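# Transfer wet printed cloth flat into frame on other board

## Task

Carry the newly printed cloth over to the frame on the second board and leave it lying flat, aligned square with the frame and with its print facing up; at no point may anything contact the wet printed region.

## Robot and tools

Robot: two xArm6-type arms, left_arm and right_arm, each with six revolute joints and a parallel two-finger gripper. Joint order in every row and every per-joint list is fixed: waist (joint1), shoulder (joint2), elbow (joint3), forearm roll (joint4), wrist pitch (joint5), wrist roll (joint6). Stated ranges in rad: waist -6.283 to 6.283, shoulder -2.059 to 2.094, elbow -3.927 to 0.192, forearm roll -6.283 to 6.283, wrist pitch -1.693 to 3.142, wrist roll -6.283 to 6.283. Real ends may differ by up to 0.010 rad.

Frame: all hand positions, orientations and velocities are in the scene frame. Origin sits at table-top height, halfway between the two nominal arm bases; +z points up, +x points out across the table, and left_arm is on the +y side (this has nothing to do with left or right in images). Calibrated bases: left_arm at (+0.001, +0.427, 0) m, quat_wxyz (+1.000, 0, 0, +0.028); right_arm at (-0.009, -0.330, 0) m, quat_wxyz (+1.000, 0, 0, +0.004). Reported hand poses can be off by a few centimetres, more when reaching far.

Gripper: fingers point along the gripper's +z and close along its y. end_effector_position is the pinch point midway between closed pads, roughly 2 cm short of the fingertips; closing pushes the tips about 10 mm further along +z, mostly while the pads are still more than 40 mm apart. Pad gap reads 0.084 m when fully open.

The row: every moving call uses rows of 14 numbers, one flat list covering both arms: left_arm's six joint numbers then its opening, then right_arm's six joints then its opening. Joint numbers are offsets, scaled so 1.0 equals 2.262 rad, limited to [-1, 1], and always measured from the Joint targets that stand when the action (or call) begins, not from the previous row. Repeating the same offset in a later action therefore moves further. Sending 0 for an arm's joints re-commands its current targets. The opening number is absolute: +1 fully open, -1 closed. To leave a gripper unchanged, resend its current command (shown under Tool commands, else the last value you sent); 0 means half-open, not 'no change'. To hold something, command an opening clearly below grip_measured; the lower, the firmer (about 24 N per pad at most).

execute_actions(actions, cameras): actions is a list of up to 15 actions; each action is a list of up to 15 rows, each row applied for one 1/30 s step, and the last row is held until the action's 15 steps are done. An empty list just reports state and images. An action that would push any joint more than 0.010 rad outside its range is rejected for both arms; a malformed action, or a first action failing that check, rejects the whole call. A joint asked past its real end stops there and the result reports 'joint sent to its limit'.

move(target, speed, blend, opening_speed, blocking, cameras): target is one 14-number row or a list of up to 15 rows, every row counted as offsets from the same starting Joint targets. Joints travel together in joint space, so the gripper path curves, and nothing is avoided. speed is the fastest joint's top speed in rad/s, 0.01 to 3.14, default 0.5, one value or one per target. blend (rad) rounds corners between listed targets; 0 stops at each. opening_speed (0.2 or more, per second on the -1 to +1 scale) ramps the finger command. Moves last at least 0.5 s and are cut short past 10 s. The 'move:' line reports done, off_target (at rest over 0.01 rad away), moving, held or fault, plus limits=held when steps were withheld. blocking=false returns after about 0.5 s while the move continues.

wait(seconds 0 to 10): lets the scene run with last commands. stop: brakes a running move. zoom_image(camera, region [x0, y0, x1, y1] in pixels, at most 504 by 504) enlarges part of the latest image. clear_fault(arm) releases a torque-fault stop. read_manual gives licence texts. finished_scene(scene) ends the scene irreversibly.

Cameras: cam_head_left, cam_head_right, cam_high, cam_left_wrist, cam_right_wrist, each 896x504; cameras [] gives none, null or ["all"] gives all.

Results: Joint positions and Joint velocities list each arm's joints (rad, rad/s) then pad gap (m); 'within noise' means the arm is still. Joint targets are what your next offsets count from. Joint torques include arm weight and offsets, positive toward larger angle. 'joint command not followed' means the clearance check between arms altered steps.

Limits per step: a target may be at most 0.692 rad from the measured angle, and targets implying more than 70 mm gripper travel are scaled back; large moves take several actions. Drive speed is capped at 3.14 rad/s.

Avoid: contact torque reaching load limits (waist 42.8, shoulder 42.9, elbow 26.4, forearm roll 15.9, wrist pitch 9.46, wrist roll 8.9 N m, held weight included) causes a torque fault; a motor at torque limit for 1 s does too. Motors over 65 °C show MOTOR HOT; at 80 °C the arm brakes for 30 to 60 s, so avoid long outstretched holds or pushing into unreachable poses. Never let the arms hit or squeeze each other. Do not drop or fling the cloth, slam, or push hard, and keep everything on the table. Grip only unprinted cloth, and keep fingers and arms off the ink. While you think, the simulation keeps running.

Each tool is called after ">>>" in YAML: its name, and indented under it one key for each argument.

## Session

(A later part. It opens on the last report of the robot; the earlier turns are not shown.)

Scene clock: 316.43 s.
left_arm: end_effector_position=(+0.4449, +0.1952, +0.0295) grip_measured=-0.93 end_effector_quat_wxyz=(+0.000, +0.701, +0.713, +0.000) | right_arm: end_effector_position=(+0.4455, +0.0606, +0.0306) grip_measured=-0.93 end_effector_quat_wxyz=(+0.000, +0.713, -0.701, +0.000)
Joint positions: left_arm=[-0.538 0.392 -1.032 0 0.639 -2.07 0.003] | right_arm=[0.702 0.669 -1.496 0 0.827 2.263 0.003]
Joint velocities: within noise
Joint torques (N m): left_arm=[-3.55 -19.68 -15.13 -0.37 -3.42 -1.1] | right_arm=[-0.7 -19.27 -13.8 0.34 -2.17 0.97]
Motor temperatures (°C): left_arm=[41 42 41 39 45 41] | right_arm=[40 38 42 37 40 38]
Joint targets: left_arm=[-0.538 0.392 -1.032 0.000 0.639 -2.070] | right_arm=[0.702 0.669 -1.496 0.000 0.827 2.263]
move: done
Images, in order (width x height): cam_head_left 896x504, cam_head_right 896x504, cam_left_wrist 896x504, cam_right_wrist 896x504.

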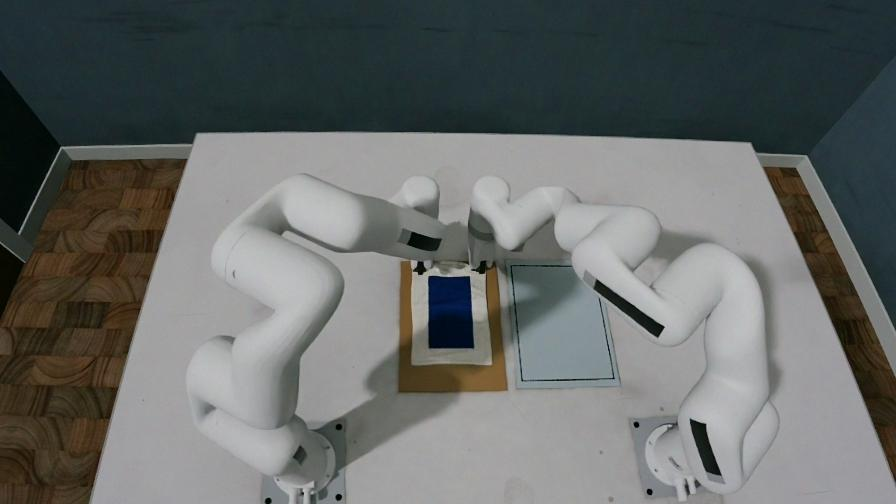

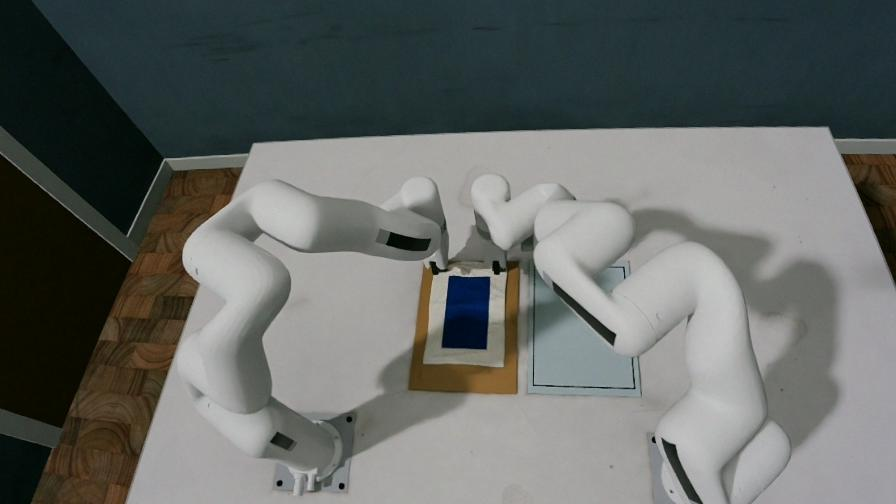

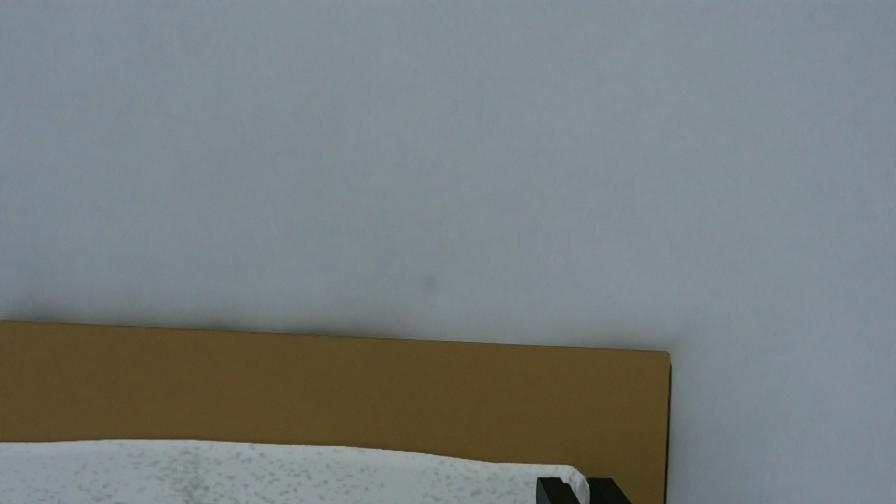

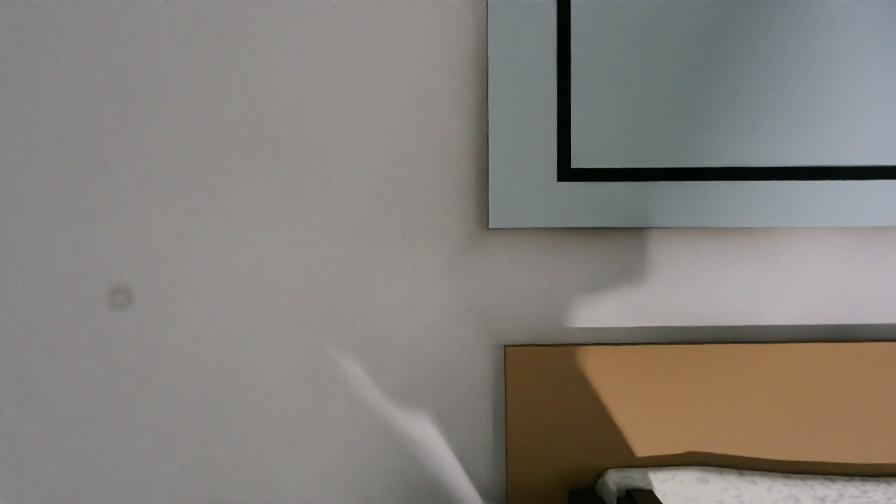

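>>> move:
  target: [0, -0.029201, -0.003918, 0, 0.033118, 0, -1, 0, -0.02222, -0.004011, 0, 0.026231, 0, -1]
  speed: 0.05
  cameras: ["cam_left_wrist", "cam_right_wrist", "cam_head_left", "cam_high"]

>>> zoom_image:
  camera: "cam_head_left"
  region: [385, 240, 525, 400]

>>> zoom_image:
  camera: "cam_right_wrist"
  region: [450, 330, 770, 504]

>>> zoom_image:
  camera: "cam_left_wrist"
  region: [420, 330, 700, 504]

Scene clock: 407.60 s.
left_arm: end_effector_position=(+0.4449, +0.1952, +0.0600) grip_measured=-0.94 end_effector_quat_wxyz=(+0.000, +0.701, +0.713, +0.000) | right_arm: end_effector_position=(+0.4456, +0.0606, +0.0596) grip_measured=-0.94 end_effector_quat_wxyz=(+0.000, +0.713, -0.701, +0.000)
Joint positions: left_arm=[-0.538 0.326 -1.041 0 0.714 -2.07 0.003] | right_arm=[0.702 0.619 -1.505 0 0.887 2.263 0.003]
Joint velocities: within noise
Joint torques (N m): left_arm=[-1.64 -32.89 -19.72 -0.7 0.84 -1.05] | right_arm=[-0.3 -36.25 -23.27 0.14 0.02 1.03]
Motor temperatures (°C): left_arm=[41 42 41 39 44 41] | right_arm=[40 38 42 37 40 38]
Joint targets: left_arm=[-0.538 0.326 -1.041 0.000 0.714 -2.070] | right_arm=[0.702 0.619 -1.505 0.000 0.887 2.263]
move: done
Images, in order (width x height): cam_head_left 896x504, cam_high 896x504, cam_left_wrist 896x504, cam_right_wrist 896x504.

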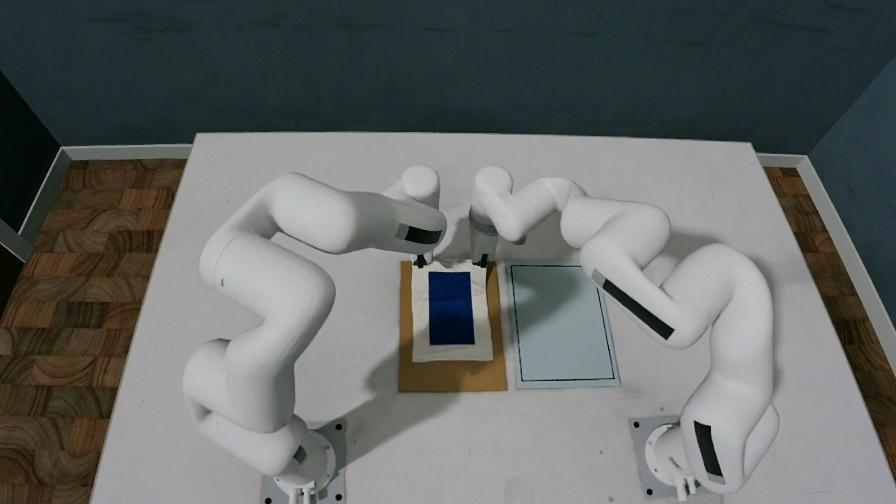

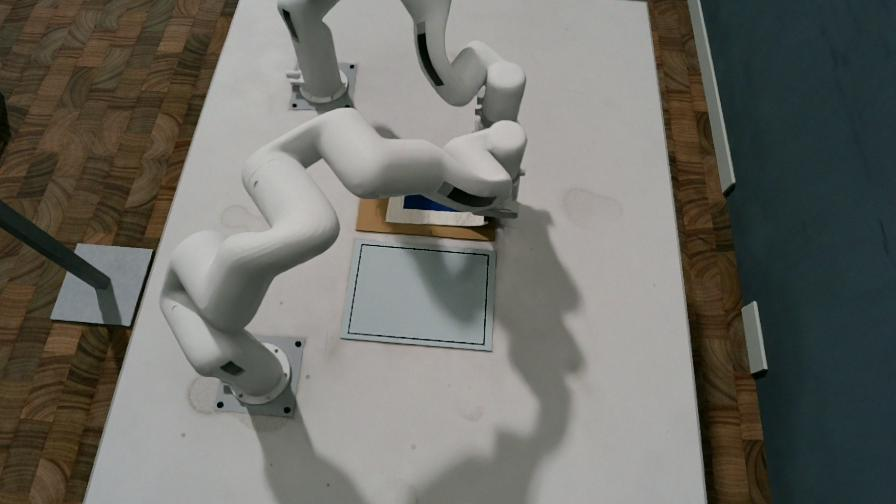

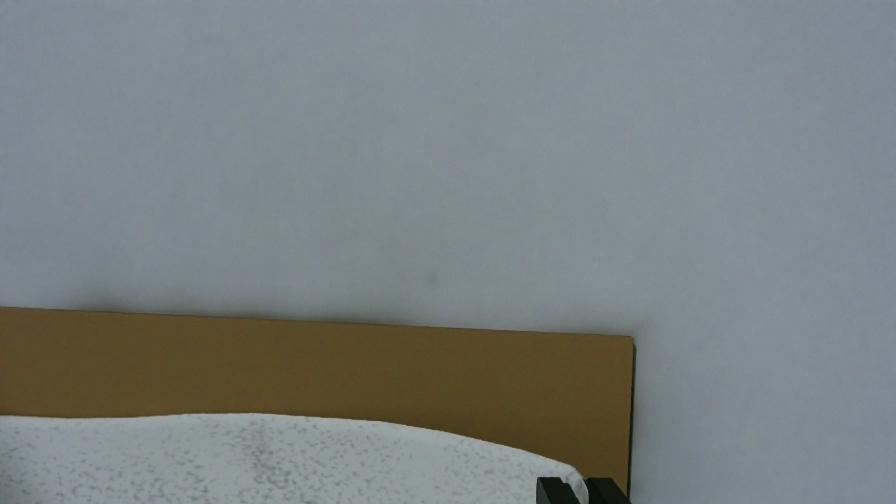

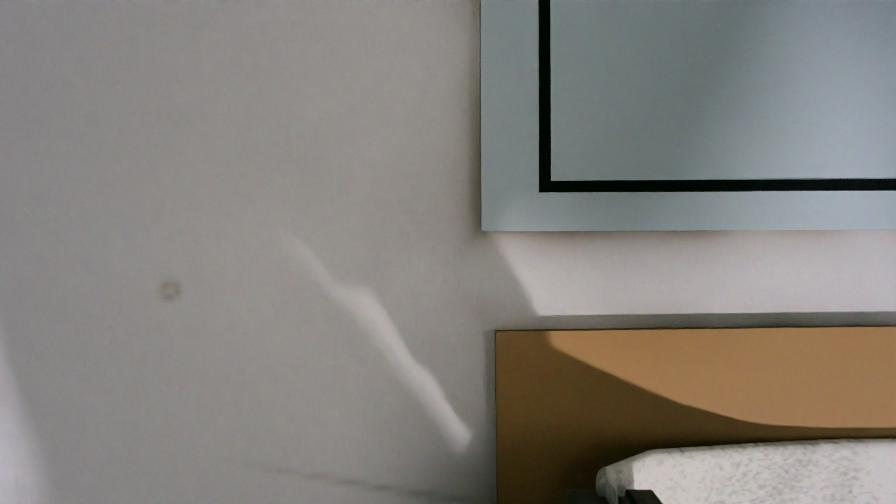

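Scaled by 3.150 from the camera's 896x504 image, which has a finer 1280x720 frame.

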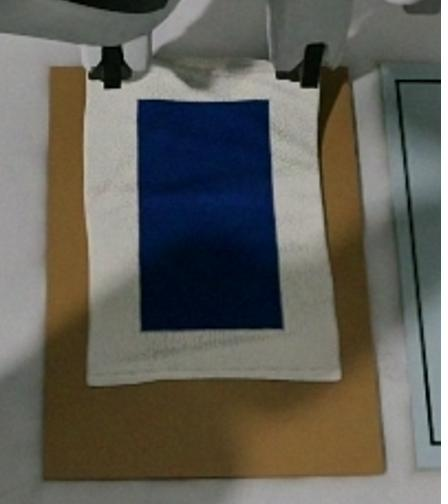

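Scaled by 1.575 from the camera's 896x504 image, which has a finer 1280x720 frame.

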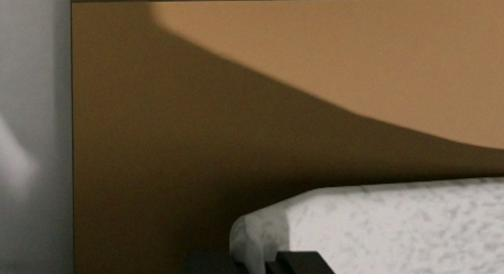

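Scaled by 1.800 from the camera's 896x504 image, which has a finer 1280x720 frame.

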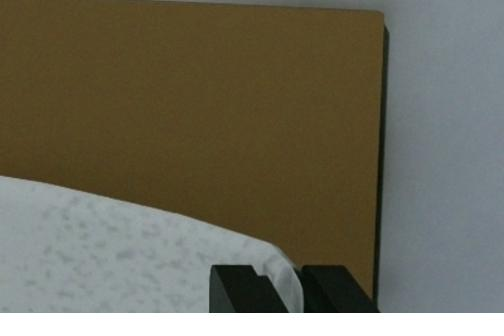

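>>> move:
  target:
    - [-0.017604, -0.117575, 0.027405, 0, 0.09017, -0.017604, -1, 0.020254, -0.098632, 0.032189, 0, 0.066443, 0.020254, -1]
    - [-0.038034, -0.210464, 0.012372, 0, 0.198092, -0.038034, -1, 0.042686, -0.173246, 0.020675, 0, 0.152571, 0.042686, -1]
    - [-0.061926, -0.270337, -0.00535, 0, 0.275687, -0.061926, -1, 0.067534, -0.220801, 0.006324, 0, 0.214477, 0.067534, -1]
  speed: 0.15
  blend: 0.04

>>> zoom_image:
  camera: "cam_head_right"
  region: [400, 200, 560, 400]

>>> zoom_image:
  camera: "cam_high"
  region: [340, 100, 540, 300]

Scene clock: 422.40 s.
left_arm: end_effector_position=(+0.3249, +0.1952, +0.3000) grip_measured=-0.94 end_effector_quat_wxyz=(+0.000, +0.701, +0.713, +0.000) | right_arm: end_effector_position=(+0.3257, +0.0607, +0.2996) grip_measured=-0.94 end_effector_quat_wxyz=(+0.000, +0.713, -0.701, +0.000)
Joint positions: left_arm=[-0.678 -0.285 -1.053 0 1.338 -2.21 0.003] | right_arm=[0.854 0.119 -1.49 0 1.372 2.416 0.003]
Joint velocities: within noise
Joint torques (N m): left_arm=[-4.71 -22.4 -22.99 -1.23 0.99 -1.44] | right_arm=[2.5 -28.24 -24.9 -0.21 -0.08 1.24]
Motor temperatures (°C): left_arm=[41 42 42 39 44 41] | right_arm=[40 38 43 37 40 38]
Joint targets: left_arm=[-0.678 -0.285 -1.053 0.000 1.338 -2.210] | right_arm=[0.855 0.119 -1.490 0.000 1.372 2.416]
move: done

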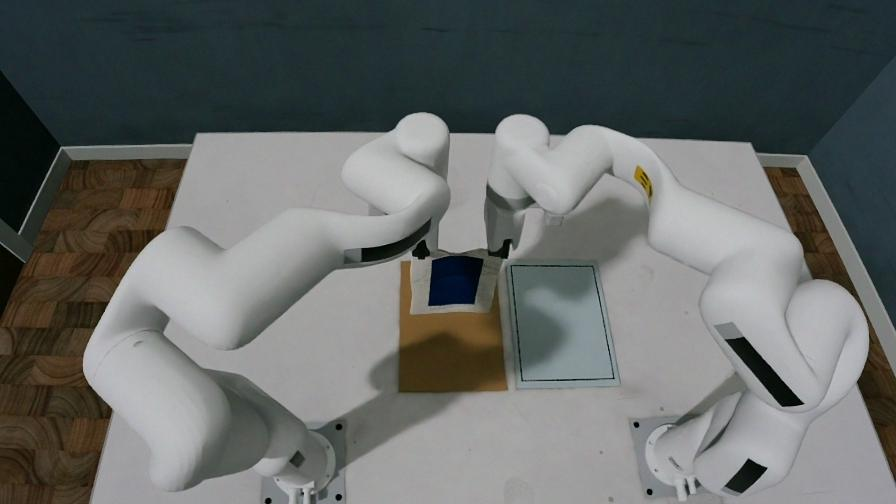

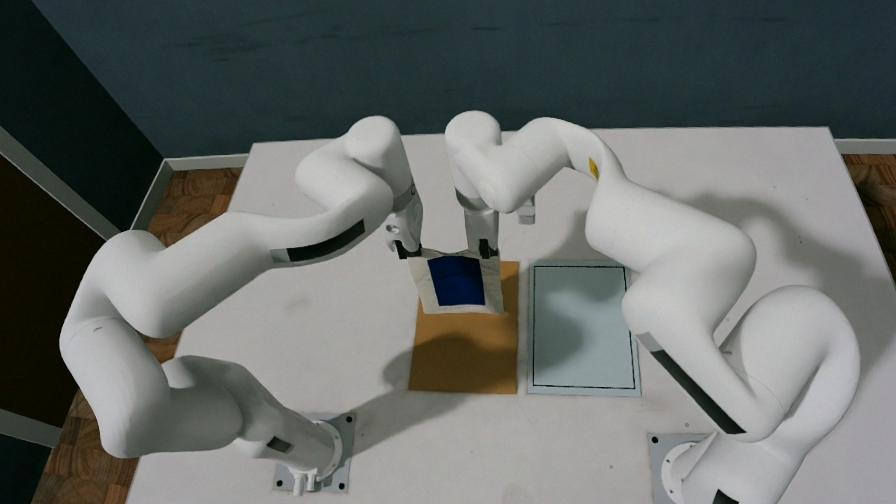

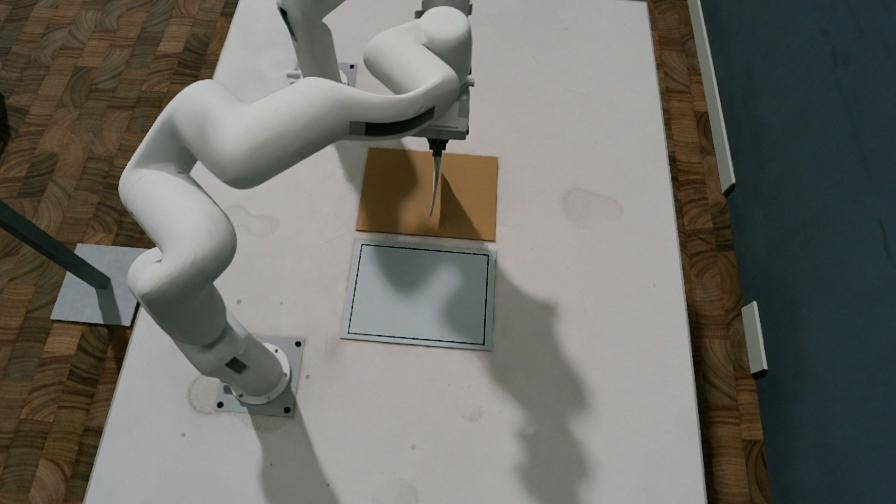

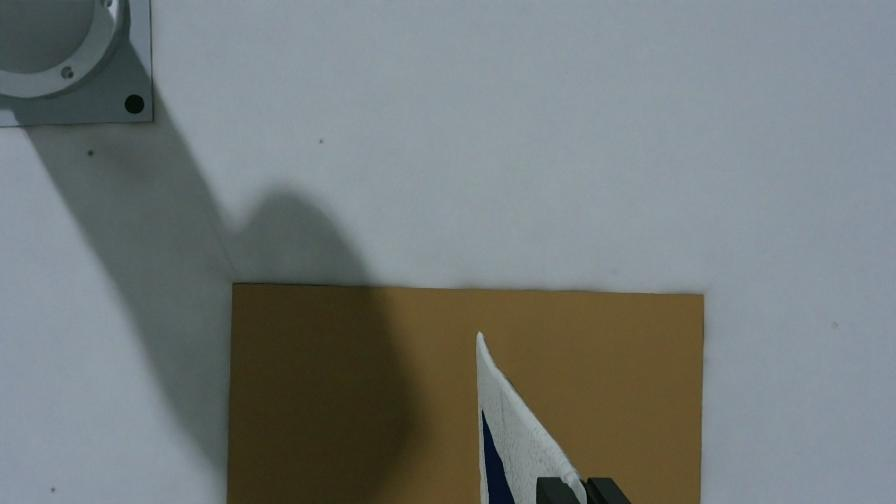

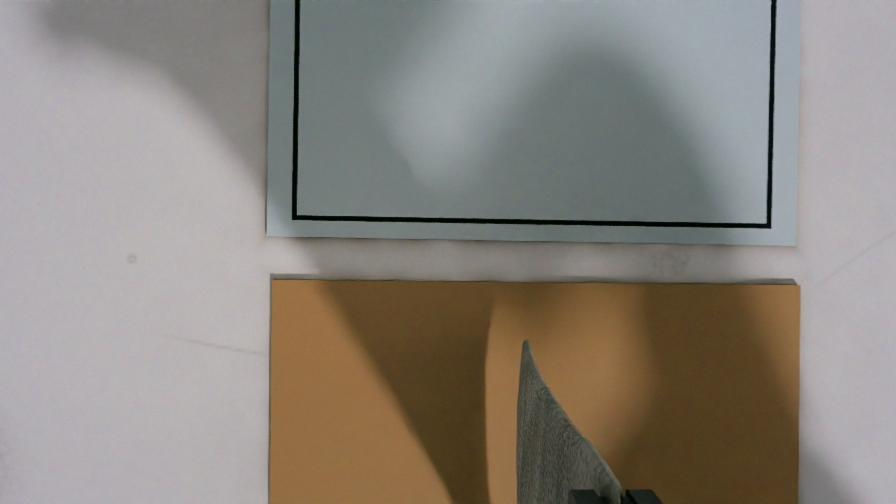

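Scaled by 2.520 from the camera's 896x504 image, which has a finer 1280x720 frame.

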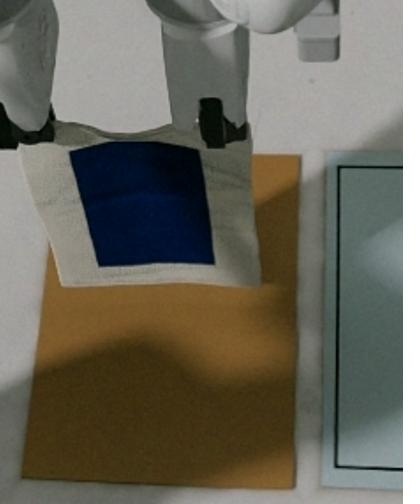

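Scaled by 2.520 from the camera's 896x504 image, which has a finer 1280x720 frame.

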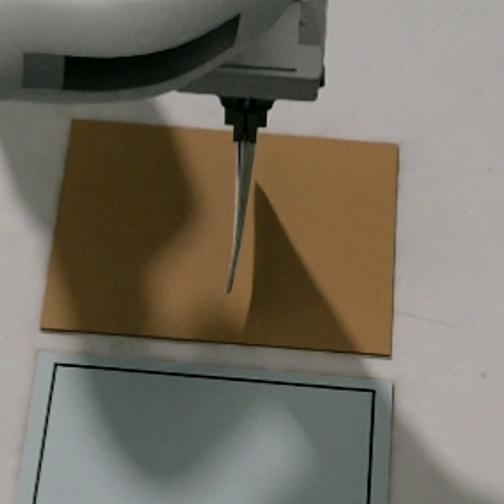

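>>> move:
  target:
    - [-0.084518, 0.01714, -0.016002, 0, -0.001137, -0.082573, -1, -0.009449, -0.118467, 0.135006, 0, -0.016539, -0.007504, -1]
    - [-0.161909, 0.055457, -0.053755, 0, -0.001702, -0.15804, -1, -0.022871, -0.235015, 0.242453, 0, -0.007439, -0.019003, -1]
    - [-0.22902, 0.111664, -0.114082, 0, 0.002418, -0.223229, -1, -0.043365, -0.356145, 0.328097, 0, 0.028047, -0.037573, -1]
    - [-0.285383, 0.184082, -0.200357, 0, 0.016275, -0.277646, -1, -0.078307, -0.483274, 0.391603, 0, 0.091672, -0.07057, -1]
  speed: 0.2
  blend: 0.05

>>> zoom_image:
  camera: "cam_head_right"
  region: [500, 300, 680, 410]

>>> zoom_image:
  camera: "cam_high"
  region: [310, 200, 510, 370]

Scene clock: 474.43 s.
left_arm: end_effector_position=(+0.1555, -0.0663, +0.3000) grip_measured=-0.94 end_effector_quat_wxyz=(+0.000, +0.707, +0.707, +0.000) | right_arm: end_effector_position=(+0.1559, -0.1950, +0.2998) grip_measured=-0.94 end_effector_quat_wxyz=(+0.000, +0.707, -0.707, +0.000)
Joint positions: left_arm=[-1.323 0.131 -1.506 0 1.375 -2.838 0.003] | right_arm=[0.677 -0.974 -0.605 0 1.579 2.257 0.003]
Joint velocities: within noise
Joint torques (N m): left_arm=[-4.79 -17.84 -22.92 -1.55 0.86 -1.41] | right_arm=[-2.52 -5.29 -18.88 -1.46 0.02 -1.43]
Motor temperatures (°C): left_arm=[41 42 42 39 44 41] | right_arm=[40 38 43 37 40 38]
Joint targets: left_arm=[-1.323 0.131 -1.506 0.000 1.375 -2.838] | right_arm=[0.677 -0.974 -0.605 0.000 1.579 2.257]
move: done

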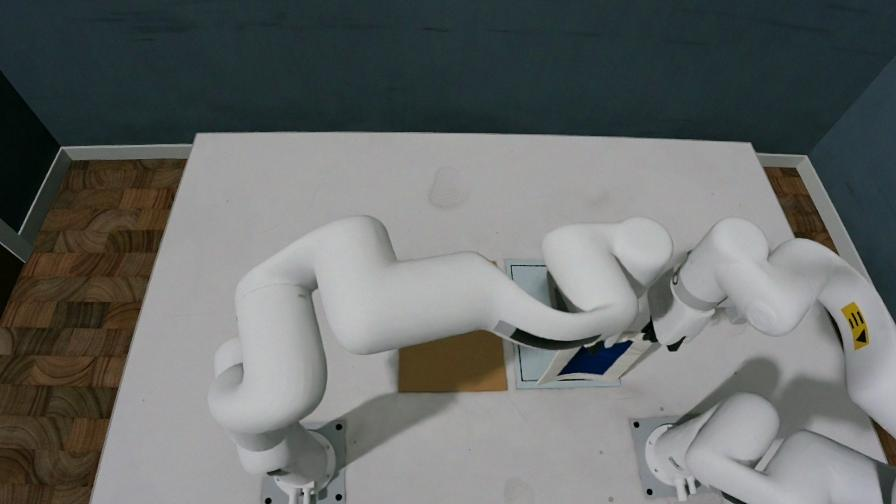

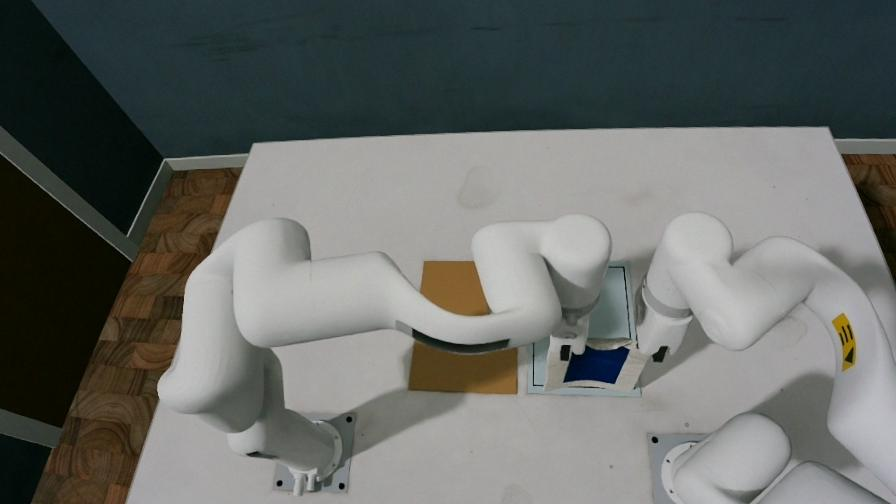

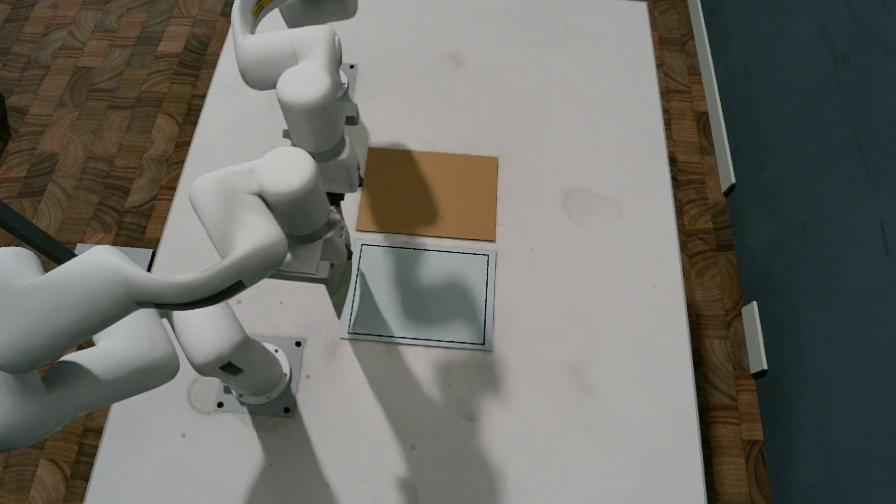

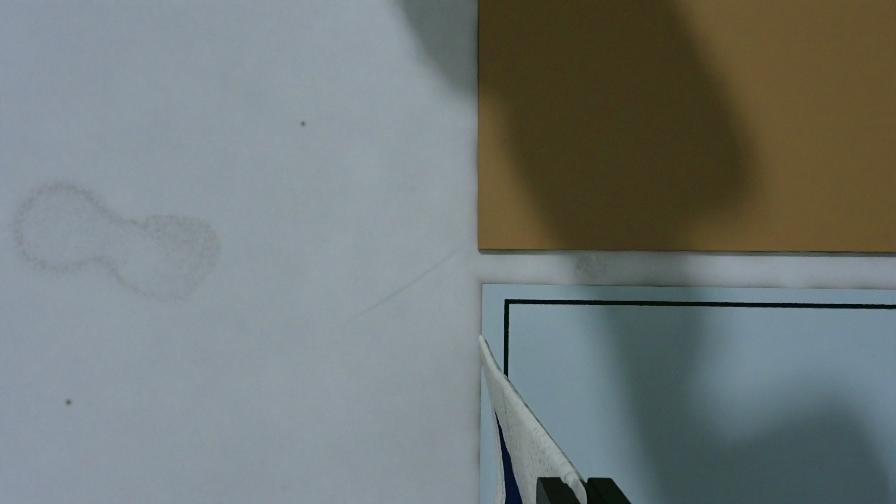

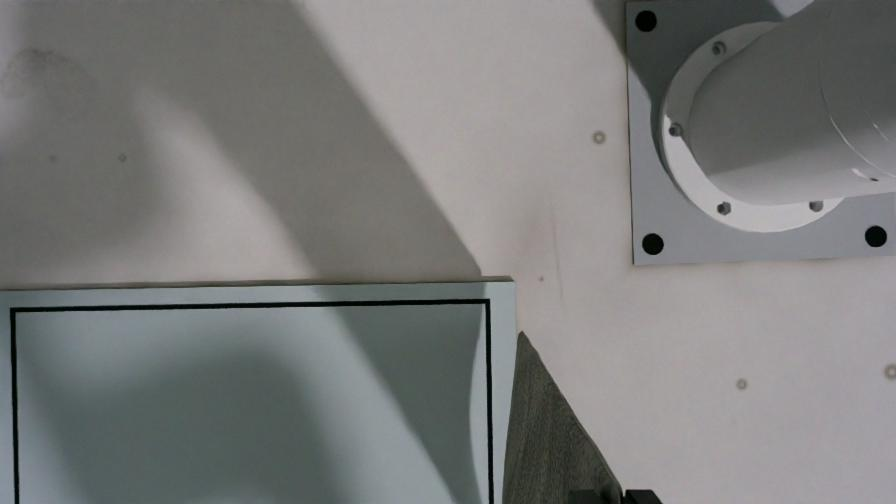

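Scaled by 2.800 from the camera's 896x504 image, which has a finer 1280x720 frame.

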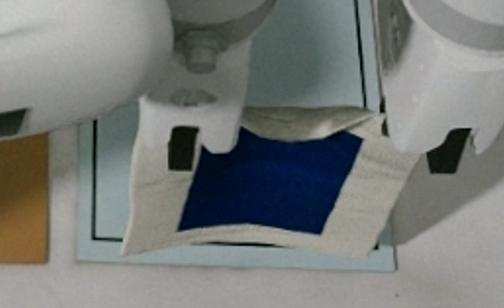

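Scaled by 2.520 from the camera's 896x504 image, which has a finer 1280x720 frame.

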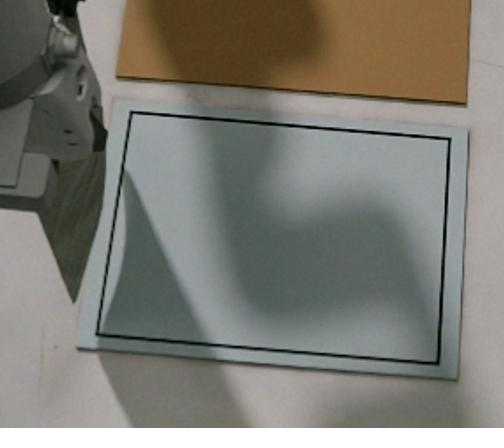

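>>> move:
  target:
    - [0.012129,0.008753,0.034281,0,-0.043034,0.012129,-1,-0.018719,0.010149,0.041836,0,-0.051985,-0.018719,-1]
    - [0.035705,0.028056,0.0334,0,-0.061456,0.035705,-1,-0.050692,0.055447,0.045019,0,-0.100466,-0.050692,-1]
    - [0.07636,0.078744,0.035067,0,-0.113811,0.07636,-1,-0.095034,0.161587,0.054484,0,-0.216071,-0.095034,-1]
  speed: 0.1
  blend: 0.03

Scene clock: 518.60 s.
left_arm: end_effector_position=(+0.2555, -0.0663, +0.1901) grip_measured=-0.94 end_effector_quat_wxyz=(+0.000, +0.707, +0.707, +0.000) | right_arm: end_effector_position=(+0.2558, -0.1951, +0.1898) grip_measured=-0.94 end_effector_quat_wxyz=(+0.000, +0.707, -0.707, +0.000)
Joint positions: left_arm=[-1.15 0.309 -1.427 0 1.117 -2.665 0.003] | right_arm=[0.463 -0.609 -0.481 0 1.091 2.042 0.003]
Joint velocities: within noise
Joint torques (N m): left_arm=[4.17 -21.29 -17.5 -1.25 -4.75 1.43] | right_arm=[-2.41 -3.58 -19.43 -1.19 -2.27 -1.41]
Motor temperatures (°C): left_arm=[41 42 42 39 44 41] | right_arm=[40 37 44 37 40 38]
Joint targets: left_arm=[-1.150 0.309 -1.427 0.000 1.117 -2.665] | right_arm=[0.462 -0.608 -0.481 0.000 1.091 2.042]
move: done

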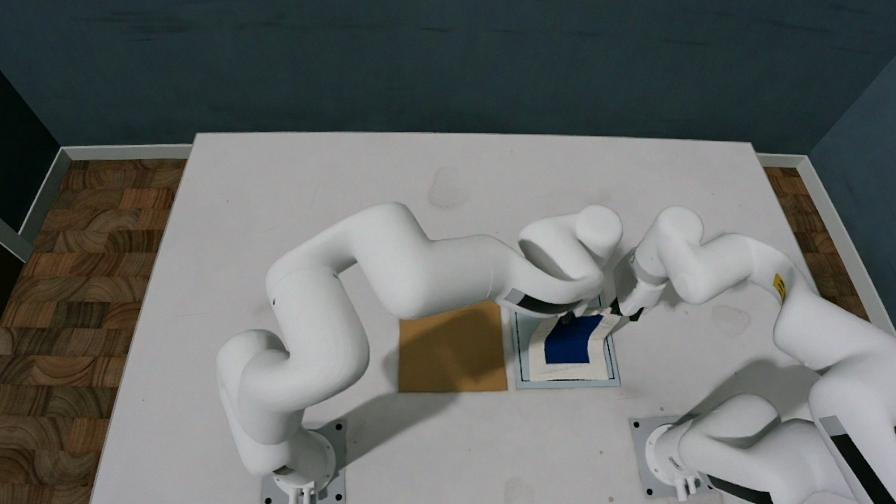

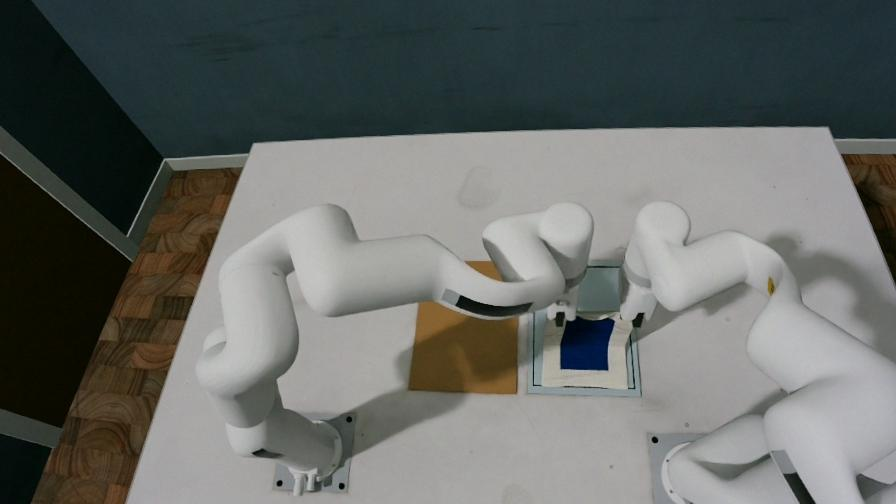

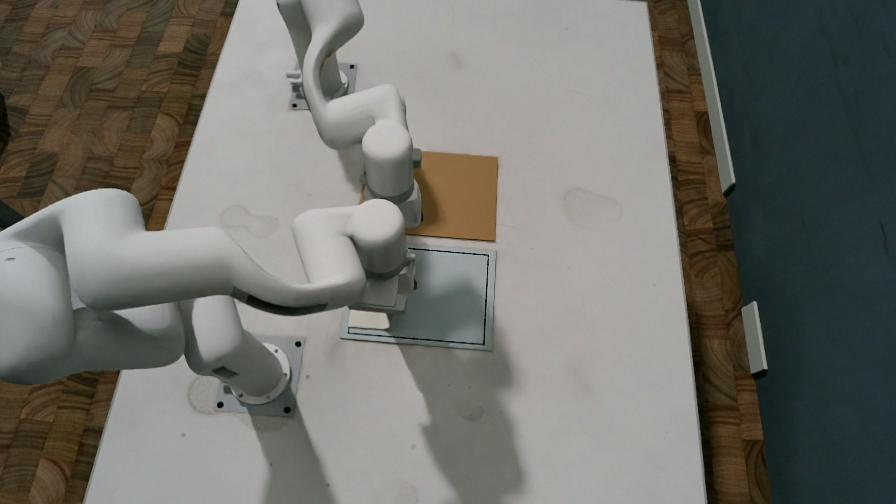

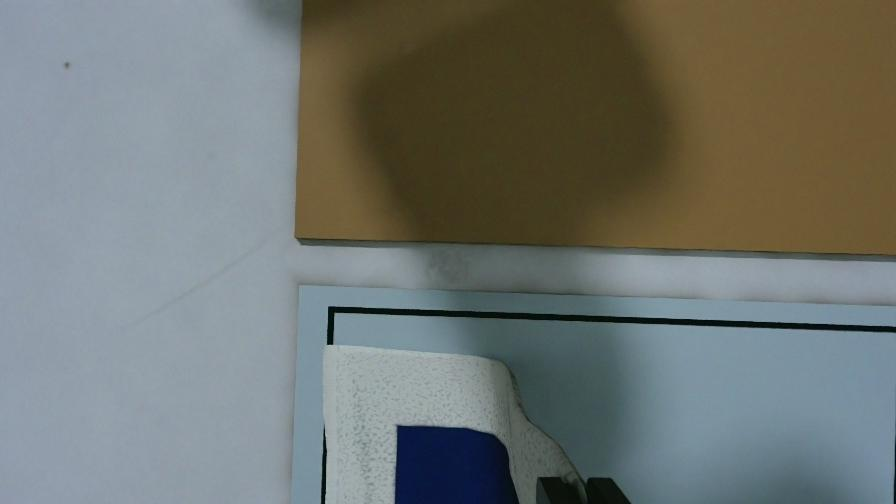

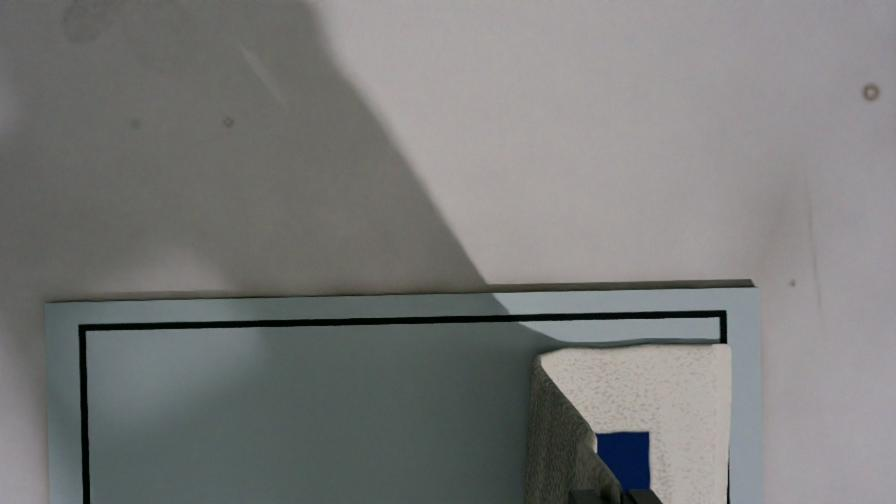

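>>> zoom_image:
  camera: "cam_head_right"
  region: [520, 300, 650, 405]

>>> zoom_image:
  camera: "cam_left_wrist"
  region: [270, 280, 630, 504]

>>> zoom_image:
  camera: "cam_right_wrist"
  region: [480, 270, 800, 504]

Scaled by 3.877 from the camera's 896x504 image, which has a finer 1280x720 frame.

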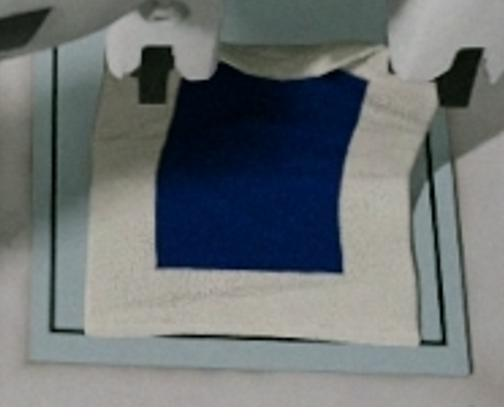

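Scaled by 1.400 from the camera's 896x504 image, which has a finer 1280x720 frame.

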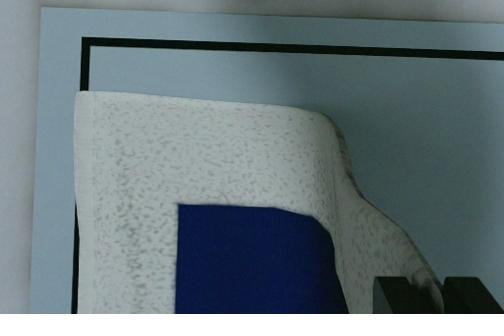

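Scaled by 1.575 from the camera's 896x504 image, which has a finer 1280x720 frame.

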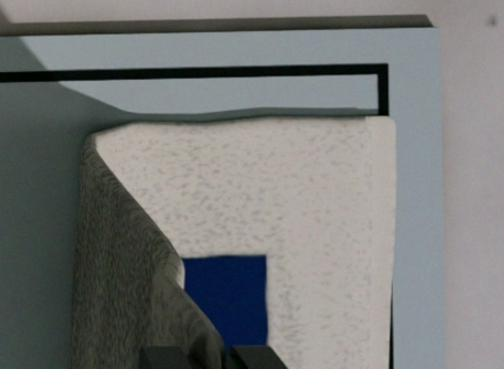

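>>> move:
  target:
    - [0.047902,0.087923,-0.038238,0,-0.049684,0.047902,-1,-0.039868,0.168278,-0.03728,0,-0.130998,-0.039868,-1]
    - [0.081001,0.172762,-0.100648,0,-0.072114,0.081001,-1,-0.062023,0.302238,-0.098399,0,-0.203839,-0.062023,-1]
  speed: 0.11
  blend: 0.03
  cameras: ["cam_head_right", "cam_left_wrist", "cam_right_wrist"]

>>> zoom_image:
  camera: "cam_head_right"
  region: [520, 300, 650, 405]

>>> zoom_image:
  camera: "cam_head_right"
  region: [520, 255, 650, 330]

Scene clock: 552.97 s.
left_arm: end_effector_position=(+0.3836, -0.0663, +0.0640) grip_measured=-0.94 end_effector_quat_wxyz=(+0.000, +0.707, +0.707, +0.000) | right_arm: end_effector_position=(+0.3837, -0.1951, +0.0638) grip_measured=-0.94 end_effector_quat_wxyz=(+0.000, +0.707, -0.707, +0.000)
Joint positions: left_arm=[-0.967 0.7 -1.654 0 0.954 -2.482 0.003] | right_arm=[0.322 0.075 -0.704 0 0.63 1.901 0.003]
Joint velocities: within noise
Joint torques (N m): left_arm=[4.31 -27.7 -21.79 -1.37 -4.83 1.32] | right_arm=[-2.54 -16.05 -20.9 -1.07 -2.18 -1.39]
Motor temperatures (°C): left_arm=[41 42 42 39 44 41] | right_arm=[40 37 44 37 40 38]
Joint targets: left_arm=[-0.967 0.700 -1.654 0.000 0.954 -2.482] | right_arm=[0.322 0.075 -0.704 0.000 0.629 1.901]
move: done
Images, in order (width x height): cam_head_right 896x504, cam_left_wrist 896x504, cam_right_wrist 896x504.

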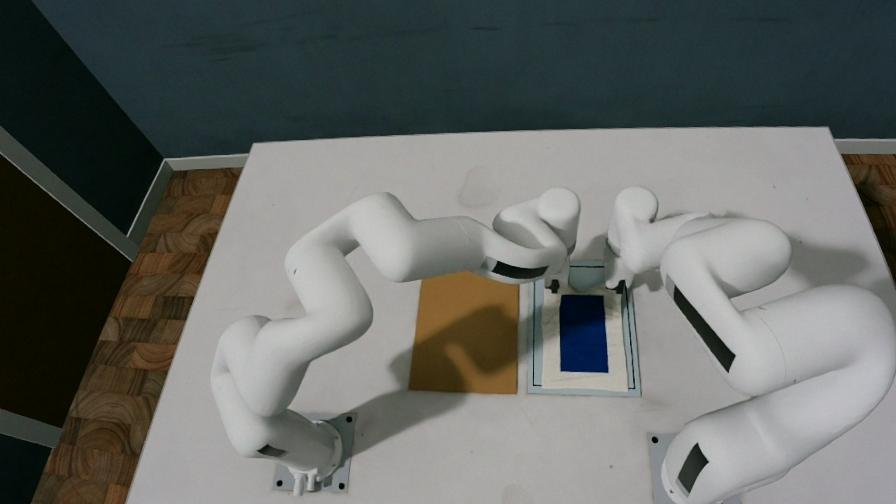

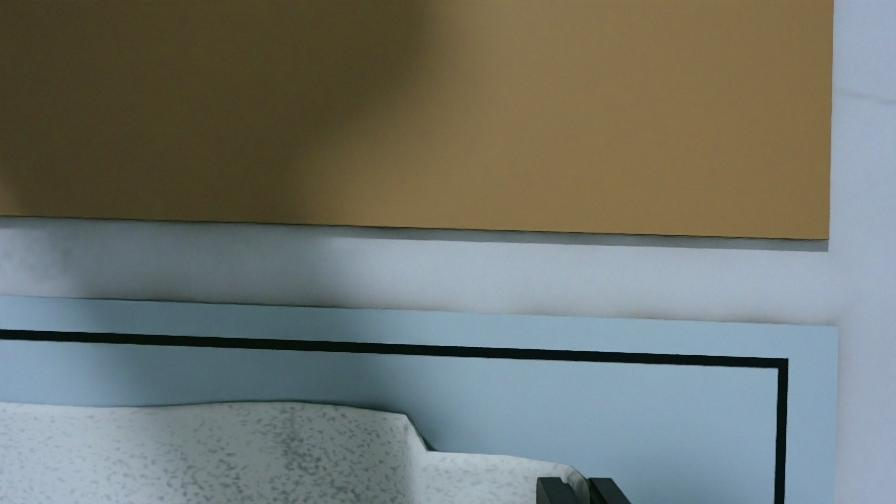

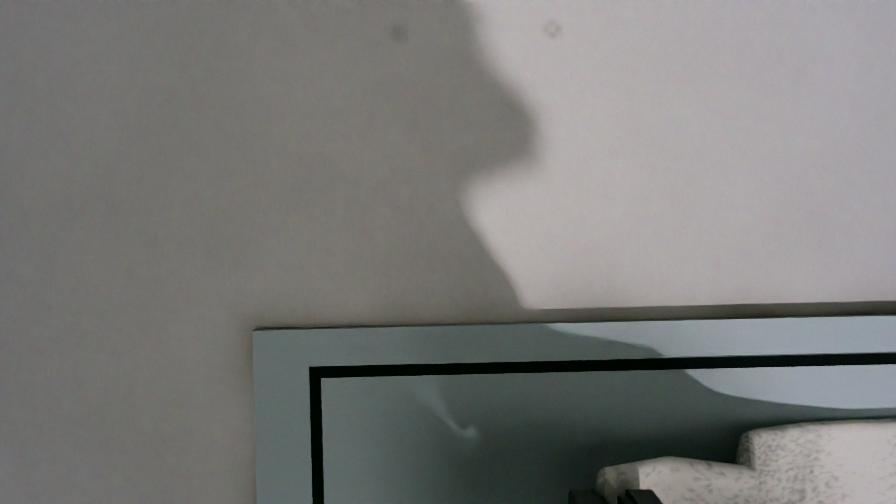

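Scaled by 3.877 from the camera's 896x504 image, which has a finer 1280x720 frame.

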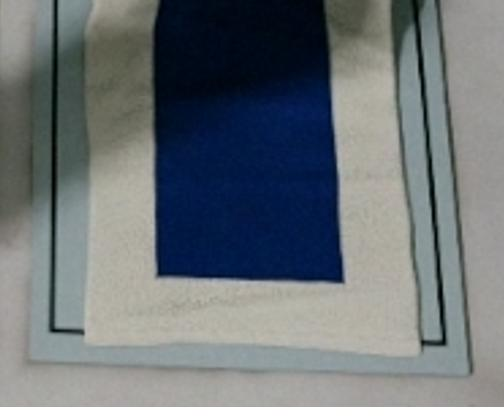

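Scaled by 3.877 from the camera's 896x504 image, which has a finer 1280x720 frame.

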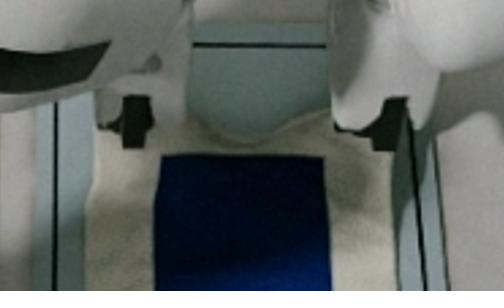

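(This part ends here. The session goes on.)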